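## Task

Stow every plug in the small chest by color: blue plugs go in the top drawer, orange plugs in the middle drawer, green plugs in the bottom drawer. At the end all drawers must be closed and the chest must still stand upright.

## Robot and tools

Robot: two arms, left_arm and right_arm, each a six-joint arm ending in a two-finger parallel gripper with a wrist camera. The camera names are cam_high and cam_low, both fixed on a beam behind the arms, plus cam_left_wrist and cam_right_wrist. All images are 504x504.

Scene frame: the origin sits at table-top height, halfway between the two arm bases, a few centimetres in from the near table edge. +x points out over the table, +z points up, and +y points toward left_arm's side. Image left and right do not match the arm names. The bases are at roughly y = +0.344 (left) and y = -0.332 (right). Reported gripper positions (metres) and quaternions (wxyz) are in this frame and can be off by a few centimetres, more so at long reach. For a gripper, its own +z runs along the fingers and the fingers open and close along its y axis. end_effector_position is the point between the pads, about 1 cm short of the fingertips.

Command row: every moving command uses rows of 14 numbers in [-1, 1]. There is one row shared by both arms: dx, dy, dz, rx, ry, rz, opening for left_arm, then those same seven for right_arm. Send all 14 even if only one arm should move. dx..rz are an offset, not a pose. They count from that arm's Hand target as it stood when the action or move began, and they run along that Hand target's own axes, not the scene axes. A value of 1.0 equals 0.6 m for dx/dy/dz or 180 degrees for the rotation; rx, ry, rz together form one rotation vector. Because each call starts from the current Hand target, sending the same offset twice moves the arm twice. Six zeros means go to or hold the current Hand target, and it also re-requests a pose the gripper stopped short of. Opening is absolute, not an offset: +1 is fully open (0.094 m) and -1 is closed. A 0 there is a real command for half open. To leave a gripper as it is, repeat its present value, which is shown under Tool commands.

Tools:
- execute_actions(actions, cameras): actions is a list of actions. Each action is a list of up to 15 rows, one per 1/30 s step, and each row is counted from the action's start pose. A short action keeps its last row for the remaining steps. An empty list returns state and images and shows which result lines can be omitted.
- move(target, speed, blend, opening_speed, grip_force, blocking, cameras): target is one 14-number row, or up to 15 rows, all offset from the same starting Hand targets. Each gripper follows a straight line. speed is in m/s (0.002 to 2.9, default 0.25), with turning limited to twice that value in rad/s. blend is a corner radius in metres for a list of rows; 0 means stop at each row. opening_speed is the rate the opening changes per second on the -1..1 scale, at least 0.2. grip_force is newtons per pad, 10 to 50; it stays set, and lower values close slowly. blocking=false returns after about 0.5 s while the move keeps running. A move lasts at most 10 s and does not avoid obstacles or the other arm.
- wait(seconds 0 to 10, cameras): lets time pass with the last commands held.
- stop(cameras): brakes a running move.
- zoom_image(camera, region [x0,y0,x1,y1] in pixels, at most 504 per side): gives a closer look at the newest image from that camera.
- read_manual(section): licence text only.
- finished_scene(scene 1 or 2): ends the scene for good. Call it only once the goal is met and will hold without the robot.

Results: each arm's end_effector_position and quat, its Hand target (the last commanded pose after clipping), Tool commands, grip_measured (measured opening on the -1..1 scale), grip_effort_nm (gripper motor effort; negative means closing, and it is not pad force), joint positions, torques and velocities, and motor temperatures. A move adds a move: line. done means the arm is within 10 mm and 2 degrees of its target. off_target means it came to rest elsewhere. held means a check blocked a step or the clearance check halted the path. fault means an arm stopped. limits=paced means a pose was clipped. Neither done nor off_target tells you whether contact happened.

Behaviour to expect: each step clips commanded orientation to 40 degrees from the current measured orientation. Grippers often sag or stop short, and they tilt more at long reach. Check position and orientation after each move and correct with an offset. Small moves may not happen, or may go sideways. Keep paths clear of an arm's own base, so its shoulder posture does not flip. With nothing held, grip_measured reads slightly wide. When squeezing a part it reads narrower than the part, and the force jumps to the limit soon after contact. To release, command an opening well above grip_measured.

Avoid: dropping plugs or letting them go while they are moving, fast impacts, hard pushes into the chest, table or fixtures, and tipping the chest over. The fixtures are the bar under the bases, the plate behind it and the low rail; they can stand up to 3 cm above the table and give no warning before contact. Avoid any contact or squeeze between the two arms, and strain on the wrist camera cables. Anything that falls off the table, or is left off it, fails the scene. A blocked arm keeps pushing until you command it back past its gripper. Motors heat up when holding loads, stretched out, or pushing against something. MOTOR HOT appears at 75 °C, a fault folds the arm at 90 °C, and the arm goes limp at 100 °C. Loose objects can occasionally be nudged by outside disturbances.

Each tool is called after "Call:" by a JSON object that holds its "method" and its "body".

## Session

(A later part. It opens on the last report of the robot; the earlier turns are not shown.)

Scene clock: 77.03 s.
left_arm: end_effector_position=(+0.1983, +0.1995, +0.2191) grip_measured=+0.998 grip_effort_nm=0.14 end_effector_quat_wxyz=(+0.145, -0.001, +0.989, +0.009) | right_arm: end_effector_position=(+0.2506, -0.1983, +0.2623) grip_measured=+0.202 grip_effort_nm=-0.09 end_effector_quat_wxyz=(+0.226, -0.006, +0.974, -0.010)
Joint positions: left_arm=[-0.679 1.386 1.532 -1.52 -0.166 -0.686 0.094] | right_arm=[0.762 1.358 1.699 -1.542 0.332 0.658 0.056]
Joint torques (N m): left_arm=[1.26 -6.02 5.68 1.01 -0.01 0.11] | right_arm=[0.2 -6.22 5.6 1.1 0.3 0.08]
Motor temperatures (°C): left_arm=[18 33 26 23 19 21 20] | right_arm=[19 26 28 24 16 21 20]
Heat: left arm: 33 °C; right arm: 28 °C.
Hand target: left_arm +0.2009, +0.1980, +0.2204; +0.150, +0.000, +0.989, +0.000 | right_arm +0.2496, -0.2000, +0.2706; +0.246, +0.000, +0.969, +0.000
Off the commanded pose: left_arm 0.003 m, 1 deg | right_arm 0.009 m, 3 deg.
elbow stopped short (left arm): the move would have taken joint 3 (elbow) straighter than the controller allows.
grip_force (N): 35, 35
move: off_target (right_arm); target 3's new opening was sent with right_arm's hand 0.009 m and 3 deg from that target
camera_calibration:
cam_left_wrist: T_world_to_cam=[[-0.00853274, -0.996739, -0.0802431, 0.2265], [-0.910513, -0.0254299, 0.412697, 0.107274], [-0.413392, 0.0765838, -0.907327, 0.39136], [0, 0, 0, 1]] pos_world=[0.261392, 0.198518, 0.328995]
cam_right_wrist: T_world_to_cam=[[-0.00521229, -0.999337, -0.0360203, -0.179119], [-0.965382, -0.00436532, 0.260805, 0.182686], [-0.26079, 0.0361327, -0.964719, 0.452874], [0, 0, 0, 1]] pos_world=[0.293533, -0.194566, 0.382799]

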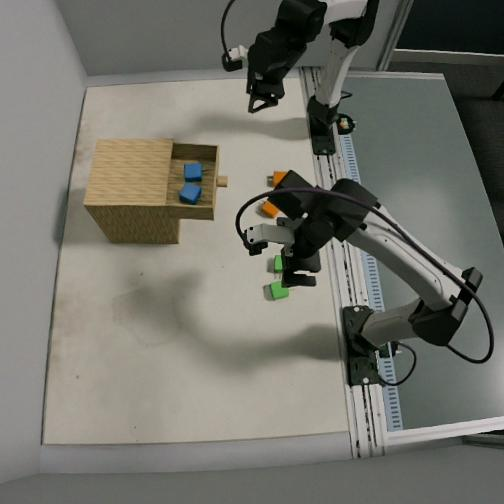

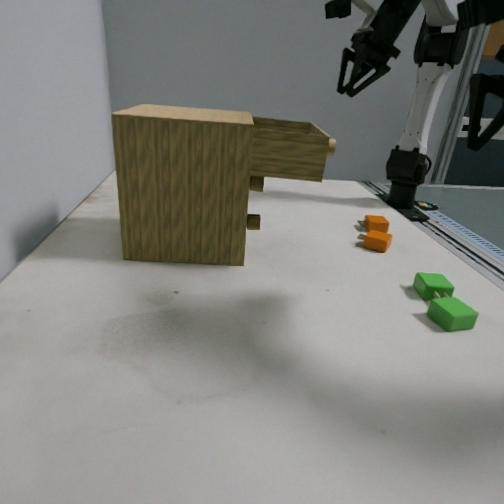

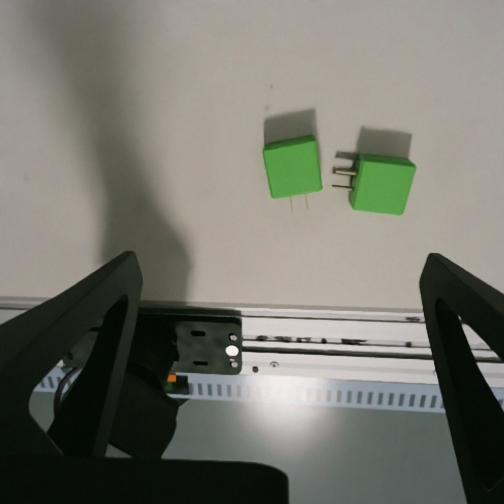

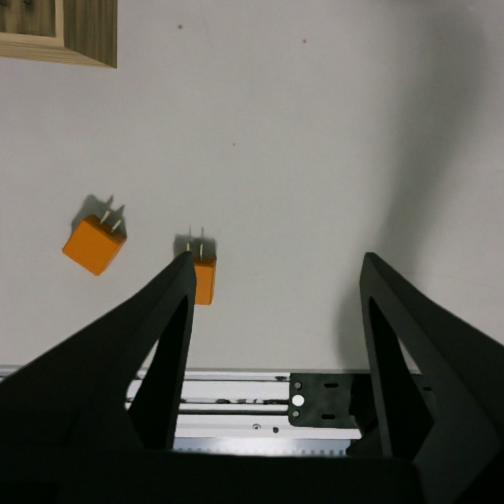

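Call:
{"method": "move", "body": {"target": [0,0,0,0,0,0,1,0.045,0.25,0.152,0,-0.3417,0,-1], "cameras": ["cam_right_wrist"]}}

Scene clock: 82.03 s.
left_arm: end_effector_position=(+0.1983, +0.1995, +0.2191) grip_measured=+0.998 grip_effort_nm=0.14 end_effector_quat_wxyz=(+0.145, -0.001, +0.989, +0.009) | right_arm: end_effector_position=(+0.2685, -0.0517, +0.1801) grip_measured=-0.990 grip_effort_nm=-0.51 end_effector_quat_wxyz=(+0.705, +0.002, +0.709, -0.004)
Joint positions: left_arm=[-0.679 1.386 1.532 -1.52 -0.166 -0.686 0.094] | right_arm=[1.326 1.664 0.613 1.163 1.304 -0.106 0]
Joint torques (N m): left_arm=[1.31 -6.15 5.61 1.02 -0.02 0.11] | right_arm=[-0.61 -4.83 5.23 1.63 -0.19 -0.04]
Heat: left arm: 32 °C; right arm: 28 °C.
Hand target: left_arm +0.2009, +0.1980, +0.2204; +0.150, +0.000, +0.989, +0.000 | right_arm +0.2693, -0.0501, +0.1774; +0.707, +0.000, +0.707, +0.000
Off the commanded pose: left_arm 0.003 m, 1 deg | right_arm 0.003 m, 1 deg.
grip_force (N): 35, 35
move: done
camera_calibration:
cam_right_wrist: T_world_to_cam=[[0.0380126, -0.99867, -0.034821, -0.0472545], [-0.664264, 0.000779262, -0.747497, 0.32306], [0.746531, 0.0515446, -0.663351, 0.0490528], [0, 0, 0, 1]] pos_world=[0.179774, -0.0499718, 0.27238]
Images, in order (width x height): cam_right_wrist 504x504.

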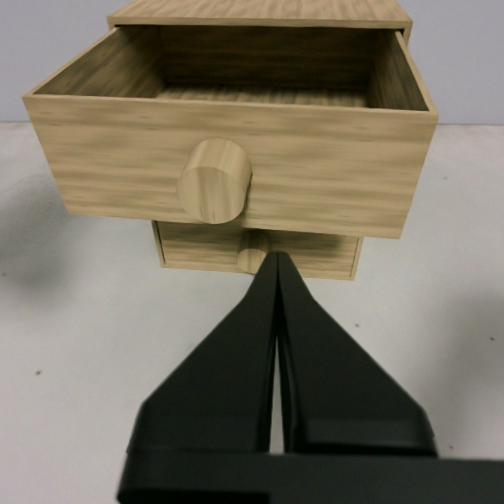

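Call:
{"method": "move", "body": {"target": [[0,0,0,0,0,0,1,0,0.038,0,0,0,0,-1],[0,0,0,0,0,0,1,0,0.038,0.13,0,0,0,-1]], "speed": [0.2,0.08], "cameras": ["cam_right_wrist","cam_high"]}}

Scene clock: 85.67 s.
left_arm: end_effector_position=(+0.1983, +0.1995, +0.2191) grip_measured=+0.998 grip_effort_nm=0.14 end_effector_quat_wxyz=(+0.145, -0.001, +0.989, +0.009) | right_arm: end_effector_position=(+0.3436, -0.0345, +0.1738) grip_measured=-0.990 grip_effort_nm=-0.51 end_effector_quat_wxyz=(+0.704, -0.005, +0.710, -0.012)
Joint positions: left_arm=[-0.679 1.386 1.532 -1.52 -0.166 -0.686 0.094] | right_arm=[1.123 1.806 0.792 1.076 1.103 -0.075 0]
Joint torques (N m): left_arm=[1.21 -5.93 5.55 0.98 -0.05 0.16] | right_arm=[-0.5 -6.24 8.51 1.56 -0.15 0.11]
Heat: left arm: 31 °C; right arm: 29 °C.
Hand target: left_arm +0.2009, +0.1980, +0.2204; +0.150, +0.000, +0.989, +0.000 | right_arm +0.3472, -0.0271, +0.1774; +0.707, -0.001, +0.707, +0.000
Off the commanded pose: left_arm 0.003 m, 1 deg | right_arm 0.009 m, 2 deg.
grip_force (N): 35, 35
move: done
camera_calibration:
cam_right_wrist: T_world_to_cam=[[0.0366273, -0.999244, -0.0130248, -0.0365171], [-0.665546, -0.014669, -0.746212, 0.367874], [0.745457, 0.0360004, -0.66558, -0.0119383], [0, 0, 0, 1]] pos_world=[0.255074, -0.0306633, 0.266091]
Images, in order (width x height): cam_high 504x504, cam_right_wrist 504x504.

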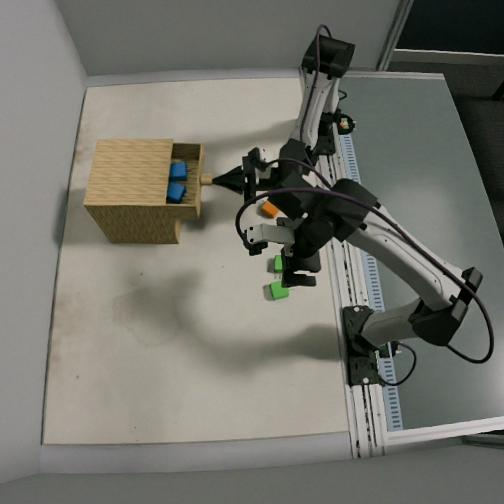

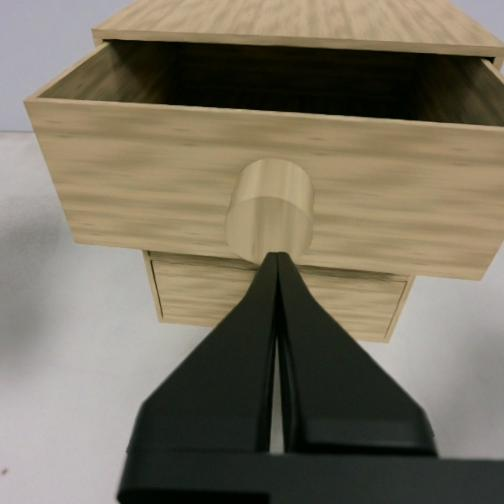

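Call:
{"method": "move", "body": {"target": [0,0,0,0,0,0,1,0,-0.02,0.143,0,0,0,-1], "speed": 0.08, "cameras": ["cam_right_wrist","cam_high","cam_low"]}}

Scene clock: 87.57 s.
left_arm: end_effector_position=(+0.1983, +0.1995, +0.2191) grip_measured=+0.998 grip_effort_nm=0.14 end_effector_quat_wxyz=(+0.145, -0.001, +0.989, +0.009) | right_arm: end_effector_position=(+0.4206, -0.0424, +0.1750) grip_measured=-0.990 grip_effort_nm=-0.51 end_effector_quat_wxyz=(+0.705, -0.003, +0.709, -0.009)
Joint positions: left_arm=[-0.679 1.386 1.532 -1.52 -0.166 -0.686 0.094] | right_arm=[0.927 1.903 0.951 0.999 0.906 -0.05 0]
Joint torques (N m): left_arm=[1.24 -6.05 5.71 1.02 0.02 0.13] | right_arm=[-2.19 -6.78 9.83 1.56 -0.33 0.1]
Heat: left arm: 31 °C; right arm: 29 °C.
Hand target: left_arm +0.2009, +0.1980, +0.2204; +0.150, +0.000, +0.989, +0.000 | right_arm +0.4331, -0.0391, +0.1774; +0.707, -0.001, +0.707, +0.000
Off the commanded pose: left_arm 0.003 m, 1 deg | right_arm 0.013 m, 1 deg.
grip_force (N): 35, 35
move: off_target (right_arm)
camera_calibration:
cam_right_wrist: T_world_to_cam=[[0.03877, -0.999031, -0.0208247, -0.0467309], [-0.66409, -0.0101884, -0.747584, 0.419737], [0.746647, 0.0428133, -0.663841, -0.0687337], [0, 0, 0, 1]] pos_world=[0.331874, -0.0394665, 0.267187]
Images, in order (width x height): cam_high 504x504, cam_low 504x504, cam_right_wrist 504x504.

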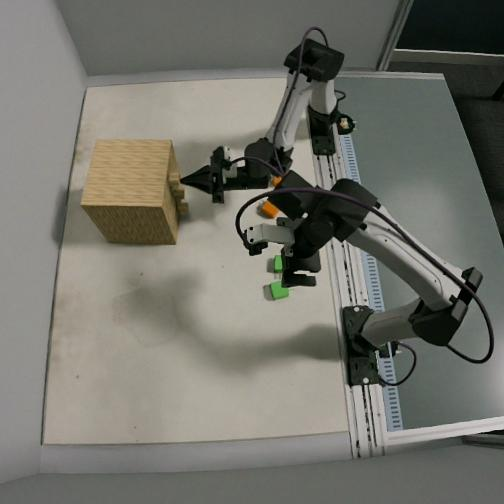

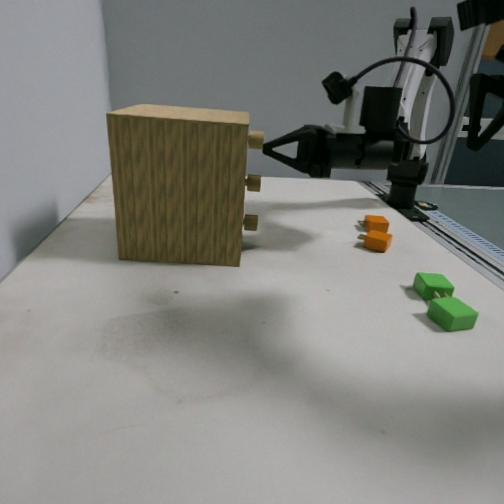

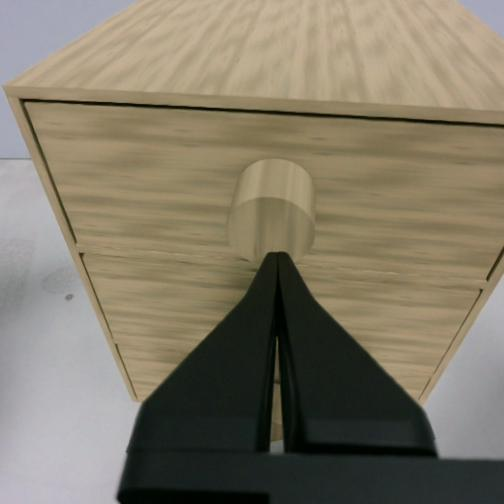

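Call:
{"method": "move", "body": {"target": [[0,0,0,0,0,0,1,0,0,-0.15,0,0,0,0.2],[0,0,0,0,0,0,1,0.087,0,-0.15,0,0,0,0.2]], "blend": [0.03,0], "cameras": ["cam_right_wrist"]}}

Scene clock: 89.80 s.
left_arm: end_effector_position=(+0.1983, +0.1995, +0.2191) grip_measured=+0.998 grip_effort_nm=0.14 end_effector_quat_wxyz=(+0.145, -0.001, +0.989, +0.009) | right_arm: end_effector_position=(+0.3438, -0.0383, +0.1295) grip_measured=+0.198 grip_effort_nm=0.10 end_effector_quat_wxyz=(+0.706, -0.004, +0.708, +0.003)
Joint positions: left_arm=[-0.679 1.386 1.532 -1.52 -0.166 -0.686 0.094] | right_arm=[1.108 1.948 0.722 1.292 1.067 -0.056 0.056]
Joint torques (N m): left_arm=[1.25 -6.15 5.74 0.99 0.01 0.17] | right_arm=[-0.16 -6.09 4.88 1.8 0.08 -0.04]
Heat: left arm: 31 °C; right arm: 29 °C.
Hand target: left_arm +0.2009, +0.1980, +0.2204; +0.150, +0.000, +0.989, +0.000 | right_arm +0.3430, -0.0391, +0.1251; +0.707, -0.001, +0.707, +0.000
Off the commanded pose: left_arm 0.003 m, 1 deg | right_arm 0.004 m, 1 deg.
grip_force (N): 35, 35
move: done; blend cut to 0.0261 m at target 1
camera_calibration:
cam_right_wrist: T_world_to_cam=[[0.0574121, -0.997715, -0.0356277, -0.0450274], [-0.662357, -0.0113645, -0.749103, 0.334298], [0.746986, 0.0666058, -0.661495, -0.0413297], [0, 0, 0, 1]] pos_world=[0.254882, -0.0383726, 0.22148]
Images, in order (width x height): cam_right_wrist 504x504.

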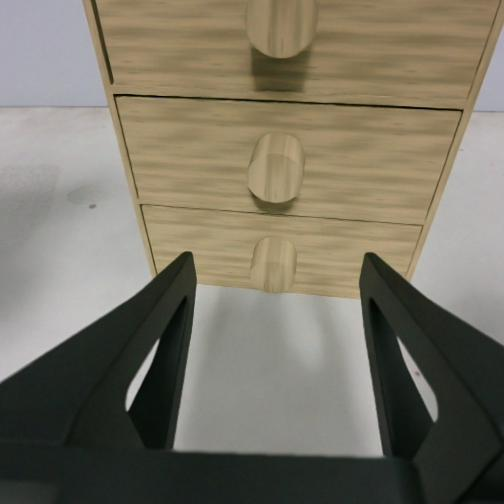

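Call:
{"method": "move", "body": {"target": [[0,0,0,0,0,0,1,0.024,0.003,0,0,0,0,0.2],[0,0,0,0,0,0,1,0.024,0.003,0.169,0,0,0,0.2],[0,0,0,0,0,0,1,0.024,0.003,0.169,0,0,0,-0.6]], "speed": [0.2,0.1,0.1], "blend": [0.01,0,0], "grip_force": 25, "cameras": ["cam_right_wrist","cam_low"]}}

Scene clock: 94.83 s.
left_arm: end_effector_position=(+0.1983, +0.1995, +0.2191) grip_measured=+0.998 grip_effort_nm=0.14 end_effector_quat_wxyz=(+0.145, -0.001, +0.989, +0.009) | right_arm: end_effector_position=(+0.4412, -0.0415, +0.1103) grip_measured=-0.388 grip_effort_nm=-0.54 end_effector_quat_wxyz=(+0.704, -0.008, +0.710, -0.007)
Joint positions: left_arm=[-0.679 1.386 1.532 -1.52 -0.166 -0.686 0.094] | right_arm=[0.88 2.129 0.962 1.208 0.85 -0.048 0.029]
Joint torques (N m): left_arm=[1.36 -6.04 5.56 1 -0.01 0.12] | right_arm=[-0.32 -8.1 7.53 1.74 -0.02 0.11]
Heat: left arm: 30 °C; right arm: 29 °C.
Hand target: left_arm +0.2009, +0.1980, +0.2204; +0.150, +0.000, +0.989, +0.000 | right_arm +0.4444, -0.0373, +0.1107; +0.707, -0.001, +0.707, +0.000
Off the commanded pose: left_arm 0.003 m, 1 deg | right_arm 0.005 m, 1 deg.
grip_force (N): 25, 25
move: done; blend cut to 0.0073 m at target 1
camera_calibration:
cam_right_wrist: T_world_to_cam=[[0.0475805, -0.998731, -0.0165301, -0.0523457], [-0.666273, -0.0194038, -0.745455, 0.385321], [0.744188, 0.0464827, -0.666351, -0.125587], [0, 0, 0, 1]] pos_world=[0.35268, -0.0389649, 0.202689]
Images, in order (width x height): cam_low 504x504, cam_right_wrist 504x504.

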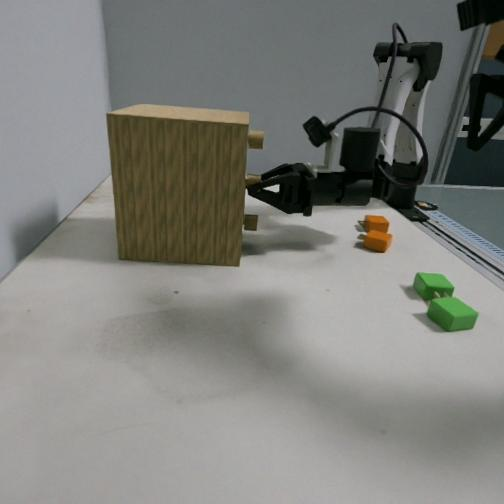

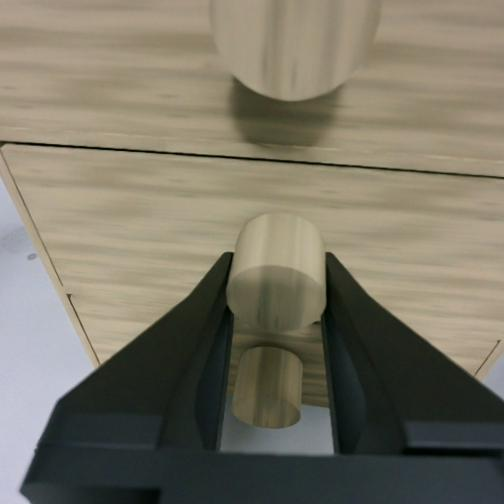

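Call:
{"method": "move", "body": {"target": [0,0,0,0,0,0,1,0.0,0.0,-0.217,0,0,0,-0.6], "speed": 0.12, "cameras": ["cam_right_wrist","cam_low","cam_high"]}}

Scene clock: 98.50 s.
left_arm: end_effector_position=(+0.1983, +0.1995, +0.2191) grip_measured=+0.998 grip_effort_nm=0.14 end_effector_quat_wxyz=(+0.145, -0.001, +0.989, +0.009) | right_arm: end_effector_position=(+0.3208, -0.0335, +0.1020) grip_measured=-0.391 grip_effort_nm=-0.56 end_effector_quat_wxyz=(+0.705, -0.014, +0.709, -0.005)
Joint positions: left_arm=[-0.679 1.386 1.532 -1.52 -0.166 -0.686 0.094] | right_arm=[1.174 2.049 0.686 1.432 1.131 -0.086 0.029]
Joint torques (N m): left_arm=[1.21 -6.16 5.68 1.01 -0.02 0.11] | right_arm=[0.94 -10.85 2.82 1.53 0.23 0.09]
Heat: left arm: 30 °C; right arm: 29 °C.
Hand target: left_arm +0.2009, +0.1980, +0.2204; +0.150, +0.000, +0.989, +0.000 | right_arm +0.3142, -0.0374, +0.1108; +0.707, -0.001, +0.707, +0.000
Off the commanded pose: left_arm 0.003 m, 1 deg | right_arm 0.012 m, 2 deg.
grip_force (N): 25, 25
move: off_target (right_arm)
camera_calibration:
cam_right_wrist: T_world_to_cam=[[0.0605511, -0.998114, -0.010102, -0.0434946], [-0.664057, -0.0327253, -0.746965, 0.298143], [0.745226, 0.0519379, -0.664786, -0.0422253], [0, 0, 0, 1]] pos_world=[0.232085, -0.0314627, 0.194192]
Images, in order (width x height): cam_high 504x504, cam_low 504x504, cam_right_wrist 504x504.

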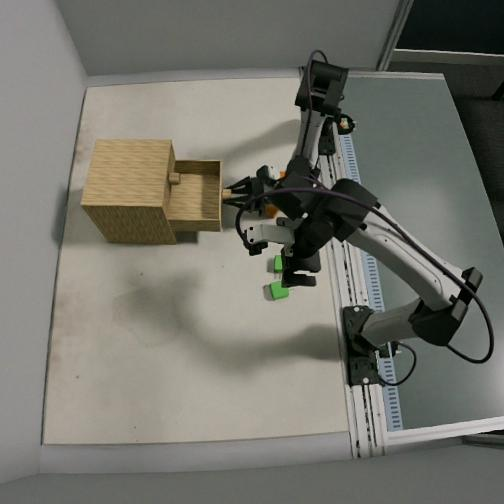

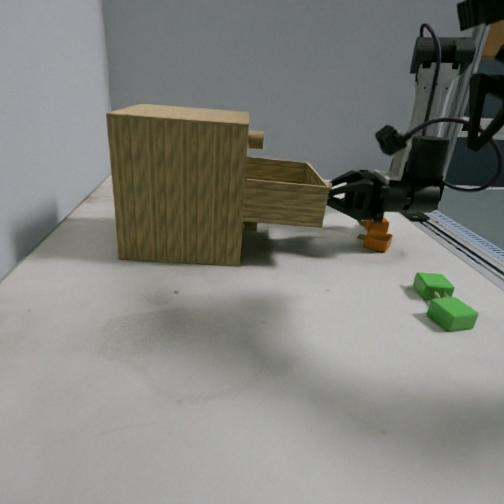

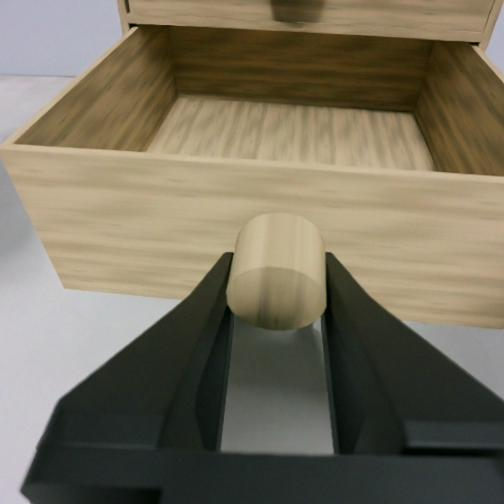

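Call:
{"method": "move", "body": {"target": [[0,0,0,0,0,0,1,0,0,0,0,0,0,0.2],[0,0,0,0,0,0,1,0,0,-0.09,0,0,0,0.3],[0,0,0,0,0,0,1,-0.083,-0.105,-0.19,0,0.333,0,1],[0,0,0,0,0,0,1,0.01,-0.146,-0.247,0,0.333,0,1]], "blend": [0,0.02,0.02,0], "grip_force": 35, "cameras": ["all"]}}

Scene clock: 112.97 s.
left_arm: end_effector_position=(+0.1983, +0.1995, +0.2191) grip_measured=+0.998 grip_effort_nm=0.14 end_effector_quat_wxyz=(+0.145, -0.001, +0.989, +0.009) | right_arm: end_effector_position=(+0.1654, -0.1280, +0.0987) grip_measured=+0.998 grip_effort_nm=0.10 end_effector_quat_wxyz=(+0.248, -0.007, +0.968, -0.019)
Joint positions: left_arm=[-0.679 1.386 1.532 -1.52 -0.166 -0.686 0.094] | right_arm=[1.303 1.329 0.987 -1.089 0.521 1.224 0.094]
Joint torques (N m): left_arm=[1.43 -6.16 5.61 0.96 -0.03 0.15] | right_arm=[0.31 -6.26 6.23 0.68 0.38 0.09]
Motor temperatures (°C): left_arm=[18 28 27 23 19 21 20] | right_arm=[19 28 28 25 16 21 20]
Heat: left arm: 28 °C; right arm: 28 °C.
Hand target: left_arm +0.2009, +0.1980, +0.2204; +0.150, +0.000, +0.989, +0.000 | right_arm +0.1662, -0.1252, +0.1049; +0.259, +0.000, +0.966, +0.000
Off the commanded pose: left_arm 0.003 m, 1 deg | right_arm 0.007 m, 3 deg.
grip_force (N): 35, 35
move: off_target (right_arm); blend cut to 0 m at target 2, 0 m at target 3; target 2's new opening was sent with right_arm's hand 0.025 m and 6 deg from that target
camera_calibration:
cam_left_wrist: T_world_to_cam=[[-0.00853274, -0.996739, -0.0802431, 0.2265], [-0.910513, -0.0254299, 0.412697, 0.107274], [-0.413392, 0.0765838, -0.907327, 0.39136], [0, 0, 0, 1]] pos_world=[0.261392, 0.198518, 0.328995]
cam_right_wrist: T_world_to_cam=[[-0.00582011, -0.999796, -0.0193517, -0.116883], [-0.97617, 0.00148238, 0.217001, 0.150231], [-0.216928, 0.0201536, -0.97598, 0.262079], [0, 0, 0, 1]] pos_world=[0.202823, -0.122363, 0.220922]

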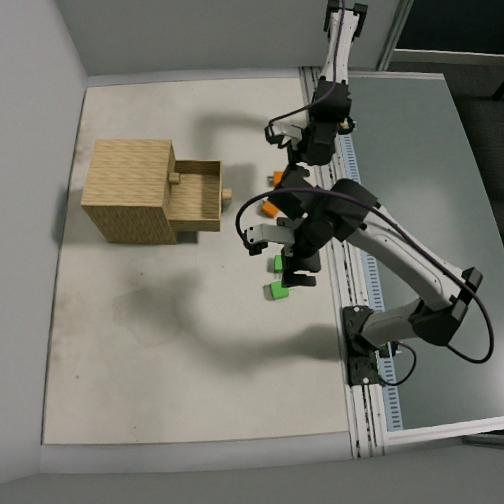

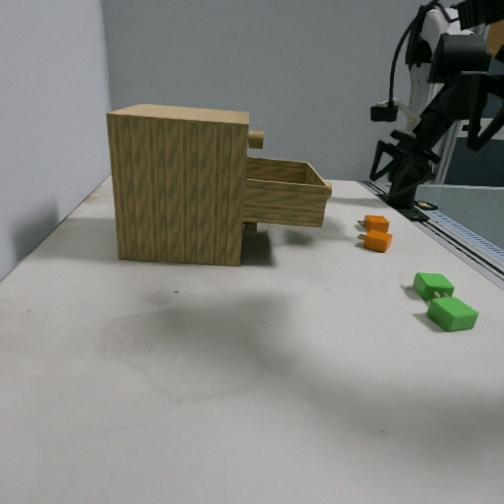

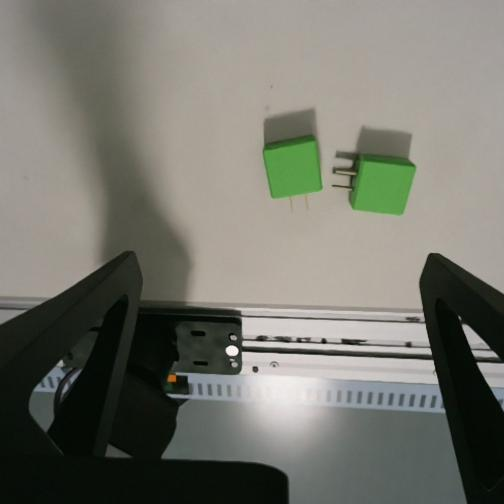

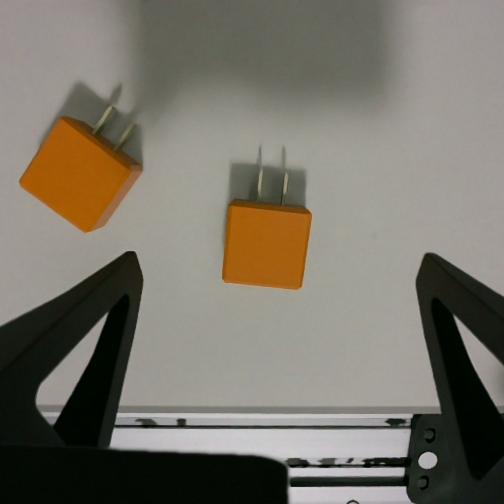

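Call:
{"method": "move", "body": {"target": [[0,0,0,0,0,0,1,0.065,0.005,0.107,0,0,0.035,1],[0,0,0,0,0,0,1,0.065,0.005,0.107,0,0,0.035,-0.5]], "speed": 0.12, "cameras": ["cam_right_wrist","cam_low"]}}

Scene clock: 118.50 s.
left_arm: end_effector_position=(+0.1983, +0.1995, +0.2191) grip_measured=+0.998 grip_effort_nm=0.14 end_effector_quat_wxyz=(+0.145, -0.001, +0.989, +0.009) | right_arm: end_effector_position=(+0.1638, -0.1245, +0.0316) grip_measured=-0.180 grip_effort_nm=-0.71 end_effector_quat_wxyz=(+0.253, +0.051, +0.966, +0.013)
Joint positions: left_arm=[-0.679 1.386 1.532 -1.52 -0.166 -0.686 0.094] | right_arm=[1.305 1.381 0.746 -0.758 0.521 1.335 0.039]
Joint torques (N m): left_arm=[1.37 -5.89 5.63 0.95 -0.01 0.09] | right_arm=[0.17 -3.07 6.01 0.74 0.38 0.08]
Heat: left arm: 28 °C; right arm: 29 °C.
Hand target: left_arm +0.2009, +0.1980, +0.2204; +0.150, +0.000, +0.989, +0.000 | right_arm +0.1645, -0.1223, +0.0297; +0.259, +0.053, +0.964, +0.014
Off the commanded pose: left_arm 0.003 m, 1 deg | right_arm 0.003 m, 1 deg.
grip_force (N): 35, 35
move: done
camera_calibration:
cam_right_wrist: T_world_to_cam=[[-0.101045, -0.988832, -0.109554, -0.0948742], [-0.975157, 0.0766205, 0.207841, 0.172812], [-0.197126, 0.127833, -0.972008, 0.206164], [0, 0, 0, 1]] pos_world=[0.199573, -0.13341, 0.154082]
Images, in order (width x height): cam_low 504x504, cam_right_wrist 504x504.

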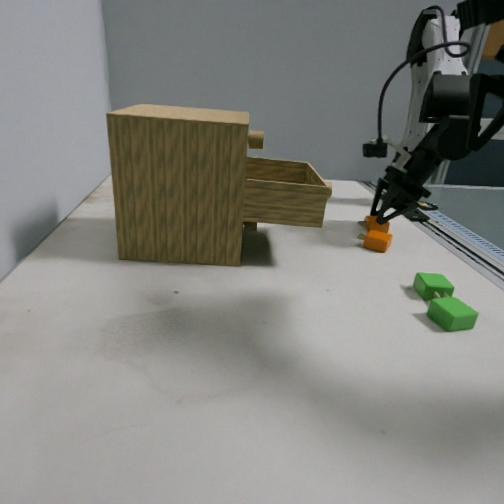

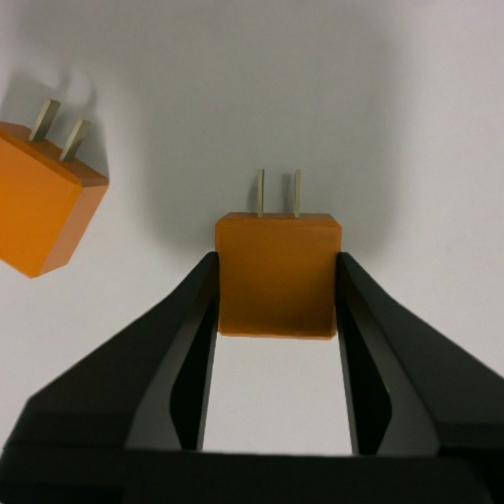

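Call:
{"method": "move", "body": {"target": [[0,0,0,0,0,0,1,-0.182,0.02,-0.3175,0,0,-0.035,-0.5],[0,0,0,0,0,0,1,-0.474,0.149,-0.142,0,0,-0.035,-0.5],[0,0,0,0,0,0,1,-0.383,0.1385,0.0325,0,0,-0.035,-0.5]], "speed": [0.25,0.25,0.1], "blend": [0.03,0.01,0], "cameras": ["cam_right_wrist","cam_low","cam_high"]}}

Scene clock: 123.87 s.
left_arm: end_effector_position=(+0.1983, +0.1995, +0.2191) grip_measured=+0.998 grip_effort_nm=0.14 end_effector_quat_wxyz=(+0.145, -0.001, +0.989, +0.009) | right_arm: end_effector_position=(+0.3815, -0.0658, +0.1135) grip_measured=-0.182 grip_effort_nm=-0.75 end_effector_quat_wxyz=(+0.245, +0.000, +0.969, -0.020)
Joint positions: left_arm=[-0.679 1.386 1.532 -1.52 -0.166 -0.686 0.094] | right_arm=[0.799 1.923 1.691 -0.964 0.387 0.698 0.038]
Joint torques (N m): left_arm=[1.21 -5.97 5.75 0.99 0.04 0.1] | right_arm=[-0.21 -13.61 6.34 1.04 0.1 -0.08]
Heat: left arm: 28 °C; right arm: 29 °C.
Hand target: left_arm +0.2009, +0.1980, +0.2204; +0.150, +0.000, +0.989, +0.000 | right_arm +0.3798, -0.0646, +0.1318; +0.259, +0.000, +0.966, +0.000
Off the commanded pose: left_arm 0.003 m, 1 deg | right_arm 0.018 m, 3 deg.
grip_force (N): 35, 35
move: off_target (right_arm)
camera_calibration:
cam_right_wrist: T_world_to_cam=[[-0.0204551, -0.999582, -0.0204415, -0.0474389], [-0.974547, 0.015369, 0.223655, 0.35749], [-0.223248, 0.024496, -0.974454, 0.324739], [0, 0, 0, 1]] pos_world=[0.419917, -0.0608681, 0.235519]
Images, in order (width x height): cam_high 504x504, cam_low 504x504, cam_right_wrist 504x504.

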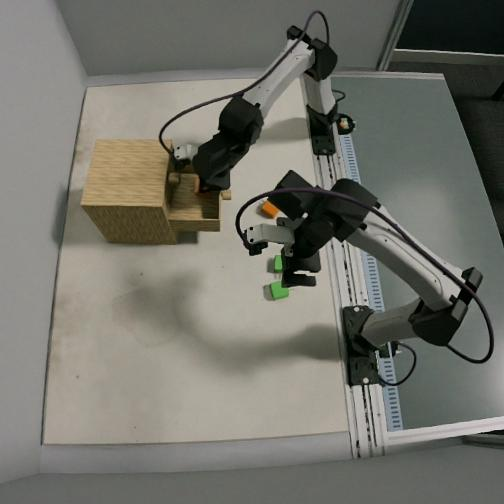

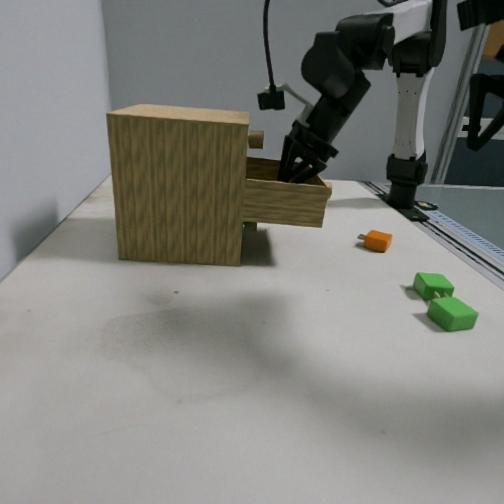

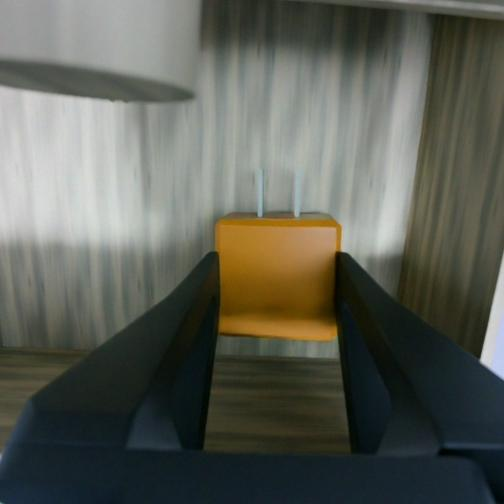

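Call:
{"method": "move", "body": {"target": [[0,0,0,0,0,0,1,0,0,0,0,0,0,0.05],[0,0,0,0,0,0,1,-0.1,0,-0.173,0,0,0,0.05],[0.048,-0.388,0.142,0.0826,-0.0683,0.1887,1,0.064,-0.308,-0.322,0,0,0,0.2]], "speed": [0.1,0.1,0.25], "cameras": ["all"]}}

Scene clock: 130.37 s.
left_arm: end_effector_position=(+0.1906, -0.0238, +0.1207) grip_measured=+0.998 grip_effort_nm=0.14 end_effector_quat_wxyz=(+0.223, +0.306, +0.922, -0.074) | right_arm: end_effector_position=(+0.2537, -0.2479, +0.2795) grip_measured=+0.198 grip_effort_nm=0.10 end_effector_quat_wxyz=(+0.261, +0.001, +0.965, -0.004)
Joint positions: left_arm=[-1.127 1.739 1.43 -0.841 -0.188 -0.472 0.094] | right_arm=[0.562 1.225 1.648 -1.498 0.279 0.466 0.056]
Joint torques (N m): left_arm=[0.17 -9.25 9.16 1.46 -0.28 0.12] | right_arm=[-0.79 -3.4 5.52 1.1 0.02 -0.06]
Heat: left arm: 28 °C; right arm: 29 °C.
Hand target: left_arm +0.1986, -0.0348, +0.1306; +0.245, +0.306, +0.916, -0.082 | right_arm +0.2501, -0.2494, +0.2800; +0.259, +0.000, +0.966, +0.000
Off the commanded pose: left_arm 0.017 m, 3 deg | right_arm 0.004 m, 1 deg.
grip_force (N): 35, 35
move: off_target (left_arm)
camera_calibration:
cam_left_wrist: T_world_to_cam=[[-0.598311, -0.798751, -0.0634065, 0.111066], [-0.786096, 0.56982, 0.239496, 0.146594], [-0.155167, 0.193137, -0.968825, 0.276922], [0, 0, 0, 1]] pos_world=[0.224658, -0.0483025, 0.240223]
cam_right_wrist: T_world_to_cam=[[-0.0128298, -0.998546, -0.0523613, -0.221427], [-0.981508, 0.00257412, 0.191405, 0.206221], [-0.190992, 0.0538487, -0.980113, 0.46309], [0, 0, 0, 1]] pos_world=[0.288013, -0.246573, 0.402815]

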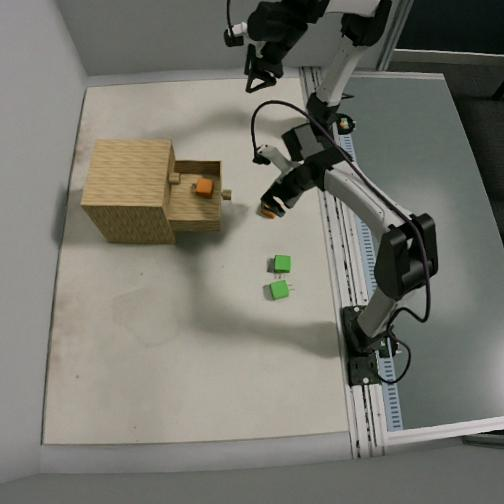

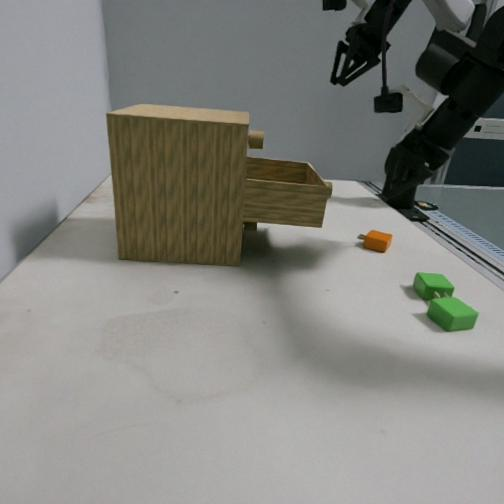

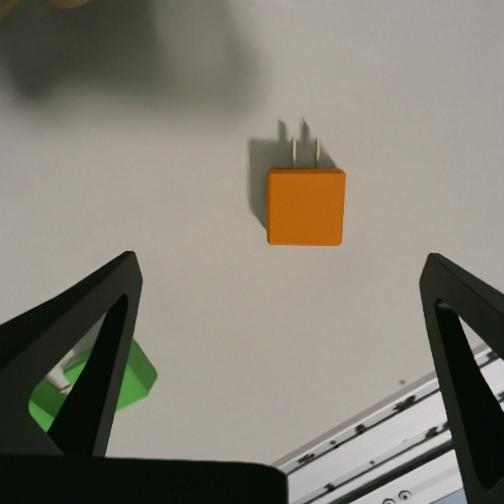

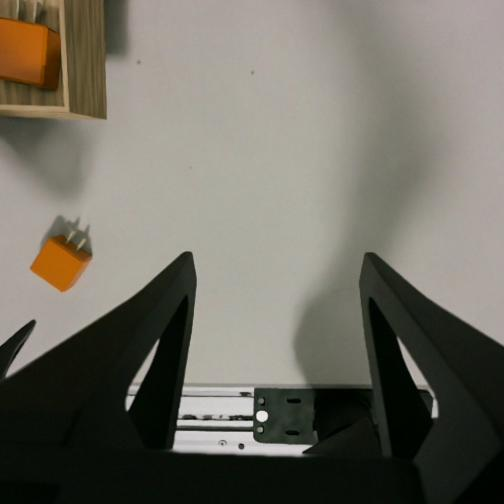

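Call:
{"method": "move", "body": {"target": [[0.06,-0.02,0.144,0,0,0,1,0,0,0,0,0,0,0.2],[0.06,-0.02,0.144,0,0,0,-0.5,0,0,0,0,0,0,0.2]], "speed": 0.12, "cameras": ["cam_left_wrist","cam_low"]}}

Scene clock: 137.53 s.
left_arm: end_effector_position=(+0.1964, -0.0475, +0.0384) grip_measured=-0.497 grip_effort_nm=-0.13 end_effector_quat_wxyz=(+0.231, +0.313, +0.918, -0.083) | right_arm: end_effector_position=(+0.2537, -0.2479, +0.2795) grip_measured=+0.198 grip_effort_nm=0.10 end_effector_quat_wxyz=(+0.261, +0.001, +0.965, -0.004)
Joint positions: left_arm=[-1.145 1.878 1.259 -0.508 -0.192 -0.472 0.024] | right_arm=[0.562 1.225 1.648 -1.498 0.279 0.466 0.056]
Joint torques (N m): left_arm=[0.28 -10.15 6.49 1.54 -0.26 -0.06] | right_arm=[-0.79 -3.4 5.55 1.1 0.02 -0.06]
Heat: left arm: 29 °C; right arm: 29 °C.
Hand target: left_arm +0.2011, -0.0517, +0.0378; +0.245, +0.306, +0.916, -0.082 | right_arm +0.2501, -0.2494, +0.2800; +0.259, +0.000, +0.966, +0.000
Off the commanded pose: left_arm 0.006 m, 2 deg | right_arm 0.004 m, 1 deg.
grip_force (N): 35, 35
move: done
camera_calibration:
cam_left_wrist: T_world_to_cam=[[-0.611847, -0.789025, -0.0555266, 0.0933127], [-0.778497, 0.588288, 0.218767, 0.184546], [-0.139947, 0.177079, -0.974196, 0.199183], [0, 0, 0, 1]] pos_world=[0.228637, -0.0702115, 0.158852]
Images, in order (width x height): cam_low 504x504, cam_left_wrist 504x504.

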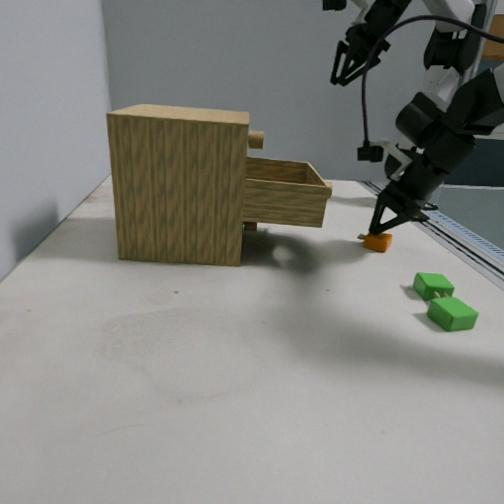

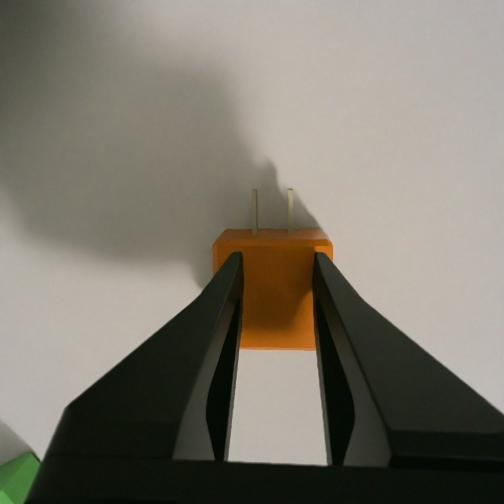

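Call:
{"method": "move", "body": {"target": [[0,0,0,0,0,0,1,0,0,0,0,0,0,0.2],[0.016,0.002,0.021,0,0,0,1,0,0,0,0,0,0,0.2],[0.016,0.002,0.021,0,0,0,-0.5,0,0,0,0,0,0,0.2]], "speed": 0.12, "cameras": ["cam_left_wrist"]}}

Scene clock: 143.47 s.
left_arm: end_effector_position=(+0.1966, -0.0459, +0.0245) grip_measured=-0.142 grip_effort_nm=-0.69 end_effector_quat_wxyz=(+0.233, +0.312, +0.917, -0.085) | right_arm: end_effector_position=(+0.2537, -0.2479, +0.2795) grip_measured=+0.198 grip_effort_nm=0.10 end_effector_quat_wxyz=(+0.261, +0.001, +0.965, -0.004)
Joint positions: left_arm=[-1.145 1.892 1.215 -0.446 -0.193 -0.472 0.04] | right_arm=[0.562 1.225 1.648 -1.498 0.279 0.466 0.056]
Joint torques (N m): left_arm=[0.02 -10.03 6.34 1.58 -0.29 -0.08] | right_arm=[-0.77 -3.38 5.55 1.1 0.02 -0.07]
Heat: left arm: 29 °C; right arm: 29 °C.
Hand target: left_arm +0.2002, -0.0495, +0.0220; +0.245, +0.306, +0.916, -0.082 | right_arm +0.2501, -0.2494, +0.2800; +0.259, +0.000, +0.966, +0.000
Off the commanded pose: left_arm 0.006 m, 2 deg | right_arm 0.004 m, 1 deg.
grip_force (N): 35, 35
move: done
camera_calibration:
cam_left_wrist: T_world_to_cam=[[-0.611486, -0.789383, -0.0544034, 0.0936596], [-0.779227, 0.588822, 0.214695, 0.187062], [-0.137442, 0.173676, -0.975165, 0.184813], [0, 0, 0, 1]] pos_world=[0.228437, -0.0683107, 0.145157]
Images, in order (width x height): cam_left_wrist 504x504.

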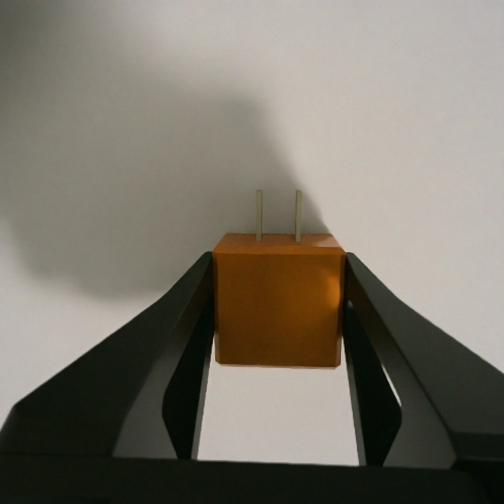

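Call:
{"method": "move", "body": {"target": [[-0.183,0,-0.317,0,0,0,-0.5,0,0,0,0,0,0,0.2],[-0.351,0.237,-0.236,-0.1025,0,-0.178,-0.5,0,0,0,0,0,0,0.2],[-0.256,0.245,-0.05,-0.1025,0,-0.178,-0.5,0,0,0,0,0,0,0.2]], "speed": [0.25,0.25,0.08], "blend": [0.03,0.01,0], "cameras": ["cam_left_wrist","cam_low","cam_high"]}}

Scene clock: 151.00 s.
left_arm: end_effector_position=(+0.3816, -0.0066, +0.1020) grip_measured=-0.144 grip_effort_nm=-0.74 end_effector_quat_wxyz=(+0.240, +0.005, +0.971, +0.011) | right_arm: end_effector_position=(+0.2537, -0.2479, +0.2795) grip_measured=+0.198 grip_effort_nm=0.10 end_effector_quat_wxyz=(+0.261, +0.001, +0.965, -0.004)
Joint positions: left_arm=[-0.818 2.308 2.168 -1.121 -0.333 -0.776 0.04] | right_arm=[0.562 1.225 1.648 -1.498 0.279 0.466 0.056]
Joint torques (N m): left_arm=[0.66 -20.08 5.53 1.05 -0.28 0.03] | right_arm=[-0.77 -3.4 5.55 1.1 0.02 -0.06]
Heat: left arm: 32 °C; right arm: 29 °C.
Hand target: left_arm +0.3829, -0.0030, +0.1245; +0.258, +0.000, +0.966, +0.000 | right_arm +0.2501, -0.2494, +0.2800; +0.259, +0.000, +0.966, +0.000
Off the commanded pose: left_arm 0.023 m, 3 deg | right_arm 0.004 m, 1 deg.
elbow stopped short (left arm): the move would have taken joint 3 (elbow) straighter than the controller allows.
grip_force (N): 35, 35
move: off_target (left_arm)
camera_calibration:
cam_left_wrist: T_world_to_cam=[[-0.00620107, -0.996042, -0.0886665, 0.0132333], [-0.973237, -0.0143578, 0.229355, 0.360049], [-0.229721, 0.0877157, -0.969296, 0.312936], [0, 0, 0, 1]] pos_world=[0.422383, -0.00909901, 0.221922]
Images, in order (width x height): cam_high 504x504, cam_low 504x504, cam_left_wrist 504x504.

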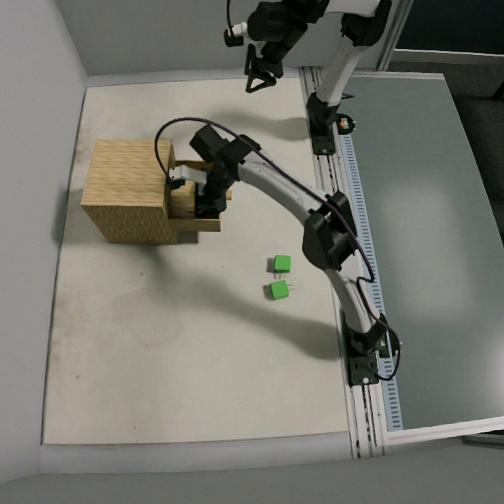

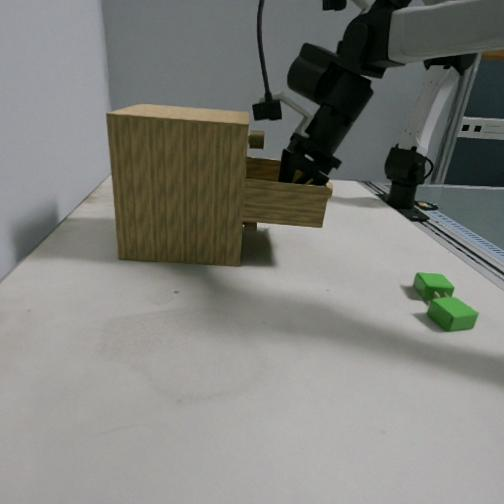

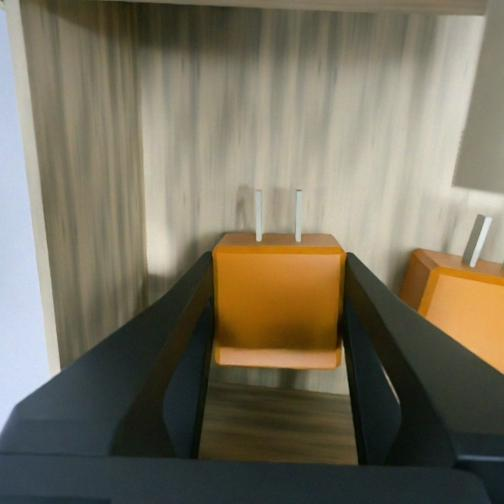

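Call:
{"method": "move", "body": {"target": [[0,0,0,0,0,0,0.05,0,0,0,0,0,0,-1],[-0.1,0,-0.173,0,0,0,0.05,0,0,0,0,0,0,-1],[0.199,0.338,-0.299,0,0,0,0.8,0.14,0.358,0.2425,0,-0.333,0,-1]], "speed": [0.1,0.1,0.25], "cameras": ["cam_right_wrist","cam_high"]}}

Scene clock: 162.43 s.
left_arm: end_effector_position=(+0.1912, +0.1983, +0.2175) grip_measured=+0.797 grip_effort_nm=0.14 end_effector_quat_wxyz=(+0.251, +0.005, +0.968, +0.002) | right_arm: end_effector_position=(+0.2494, -0.0350, +0.1101) grip_measured=-0.990 grip_effort_nm=-0.51 end_effector_quat_wxyz=(+0.700, -0.012, +0.714, -0.017)
Joint positions: left_arm=[-0.818 1.213 1.337 -1.355 -0.336 -0.771 0.084] | right_arm=[1.394 1.976 0.6 1.458 1.371 -0.118 0]
Joint torques (N m): left_arm=[-0.08 -5.41 5.94 1.08 -0.3 -0.13] | right_arm=[-0.58 -6.04 3.66 1.96 -0.16 -0.04]
Motor temperatures (°C): left_arm=[18 36 28 23 19 21 20] | right_arm=[19 26 28 25 16 20 20]
Heat: left arm: 36 °C; right arm: 28 °C.
Hand target: left_arm +0.1899, +0.1999, +0.2203; +0.258, +0.000, +0.966, +0.000 | right_arm +0.2500, -0.0347, +0.1118; +0.707, -0.001, +0.707, +0.000
Off the commanded pose: left_arm 0.003 m, 1 deg | right_arm 0.002 m, 3 deg.
elbow stopped short (left arm): the move would have taken joint 3 (elbow) straighter than the controller allows.
grip_force (N): 35, 35
move: off_target (right_arm)
camera_calibration:
cam_right_wrist: T_world_to_cam=[[0.0395019, -0.999215, 0.0029616, -0.0368304], [-0.674203, -0.0288405, -0.737983, 0.258384], [0.737489, 0.027155, -0.674813, 0.018682], [0, 0, 0, 1]] pos_world=[0.16188, -0.0298569, 0.203399]
Images, in order (width x height): cam_high 504x504, cam_right_wrist 504x504.

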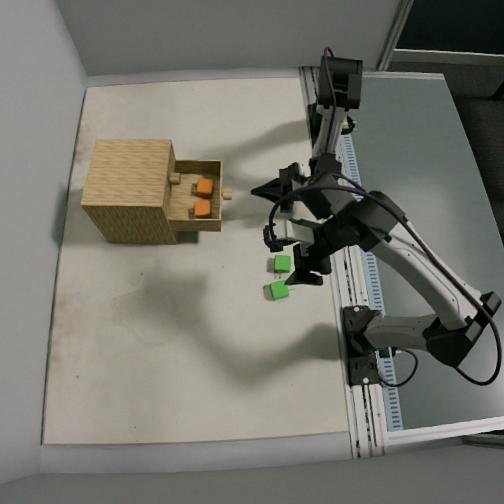

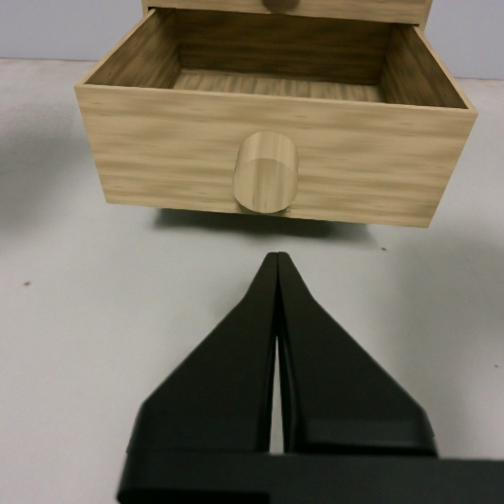

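Call:
{"method": "move", "body": {"target": [[0.103,-0.012,0.185,0,0,-0.061,1,0,0,0.2,0,0,0,-1],[0.157,-0.012,0.278,0,0,-0.061,1,0,-0.005,0.313,0,0,0,-1],[0.157,-0.012,0.278,0,0,-0.061,-0.5,0,-0.005,0.313,0,0,0,-1]], "speed": [0.1,0.07,0.07], "cameras": ["all"]}}

Scene clock: 170.83 s.
left_arm: end_effector_position=(+0.1862, +0.1936, +0.0282) grip_measured=-0.195 grip_effort_nm=-0.70 end_effector_quat_wxyz=(+0.243, -0.086, +0.966, -0.027) | right_arm: end_effector_position=(+0.4258, -0.0428, +0.1128) grip_measured=-0.990 grip_effort_nm=-0.51 end_effector_quat_wxyz=(+0.707, +0.003, +0.707, -0.010)
Joint positions: left_arm=[-0.875 1.226 0.583 -0.608 -0.336 -1.021 0.038] | right_arm=[0.915 2.11 0.924 1.242 0.903 -0.049 0]
Joint torques (N m): left_arm=[-0.02 -2.74 6.01 1.25 -0.47 -0.15] | right_arm=[-2.03 -7.46 8.66 1.48 -0.42 0.1]
Heat: left arm: 34 °C; right arm: 29 °C.
Hand target: left_arm +0.1915, +0.1924, +0.0288; +0.257, -0.092, +0.962, -0.025 | right_arm +0.4378, -0.0375, +0.1116; +0.707, -0.001, +0.707, +0.000
Off the commanded pose: left_arm 0.005 m, 2 deg | right_arm 0.013 m, 1 deg.
grip_force (N): 35, 35
move: off_target (right_arm)
camera_calibration:
cam_left_wrist: T_world_to_cam=[[0.152931, -0.987762, 0.0306363, 0.170345], [-0.962804, -0.141936, 0.22992, 0.212421], [-0.222758, -0.0646587, -0.972727, 0.207292], [0, 0, 0, 1]] pos_world=[0.224645, 0.211814, 0.14758]
cam_right_wrist: T_world_to_cam=[[0.0283903, -0.999228, -0.027154, -0.0435382], [-0.660792, 0.00162206, -0.750567, 0.376161], [0.750032, 0.039252, -0.660236, -0.115819], [0, 0, 0, 1]] pos_world=[0.336668, -0.0395687, 0.204684]

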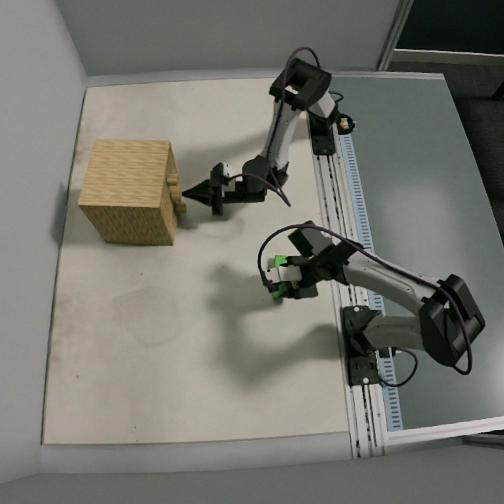

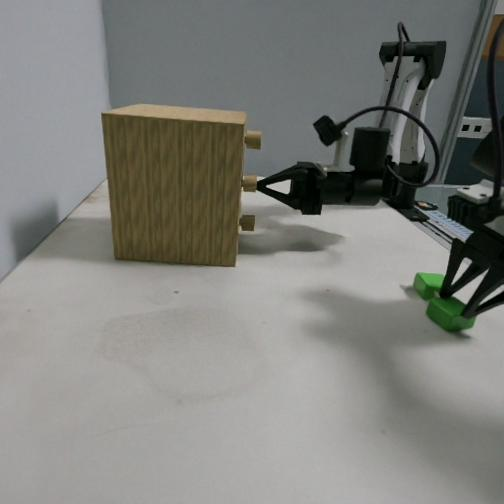

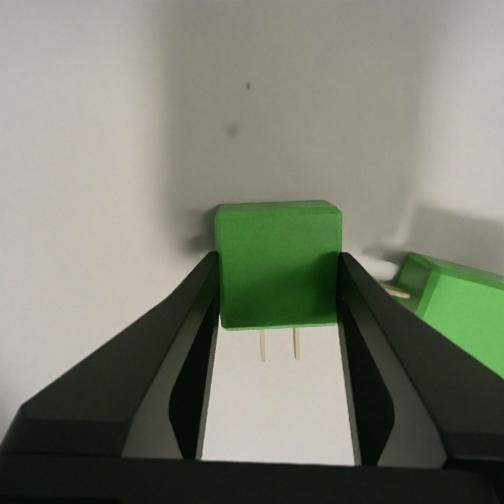

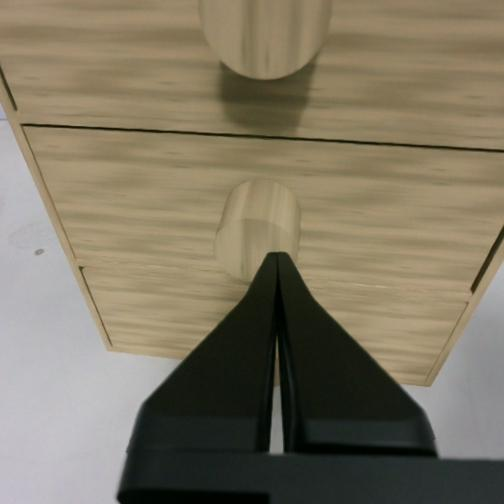

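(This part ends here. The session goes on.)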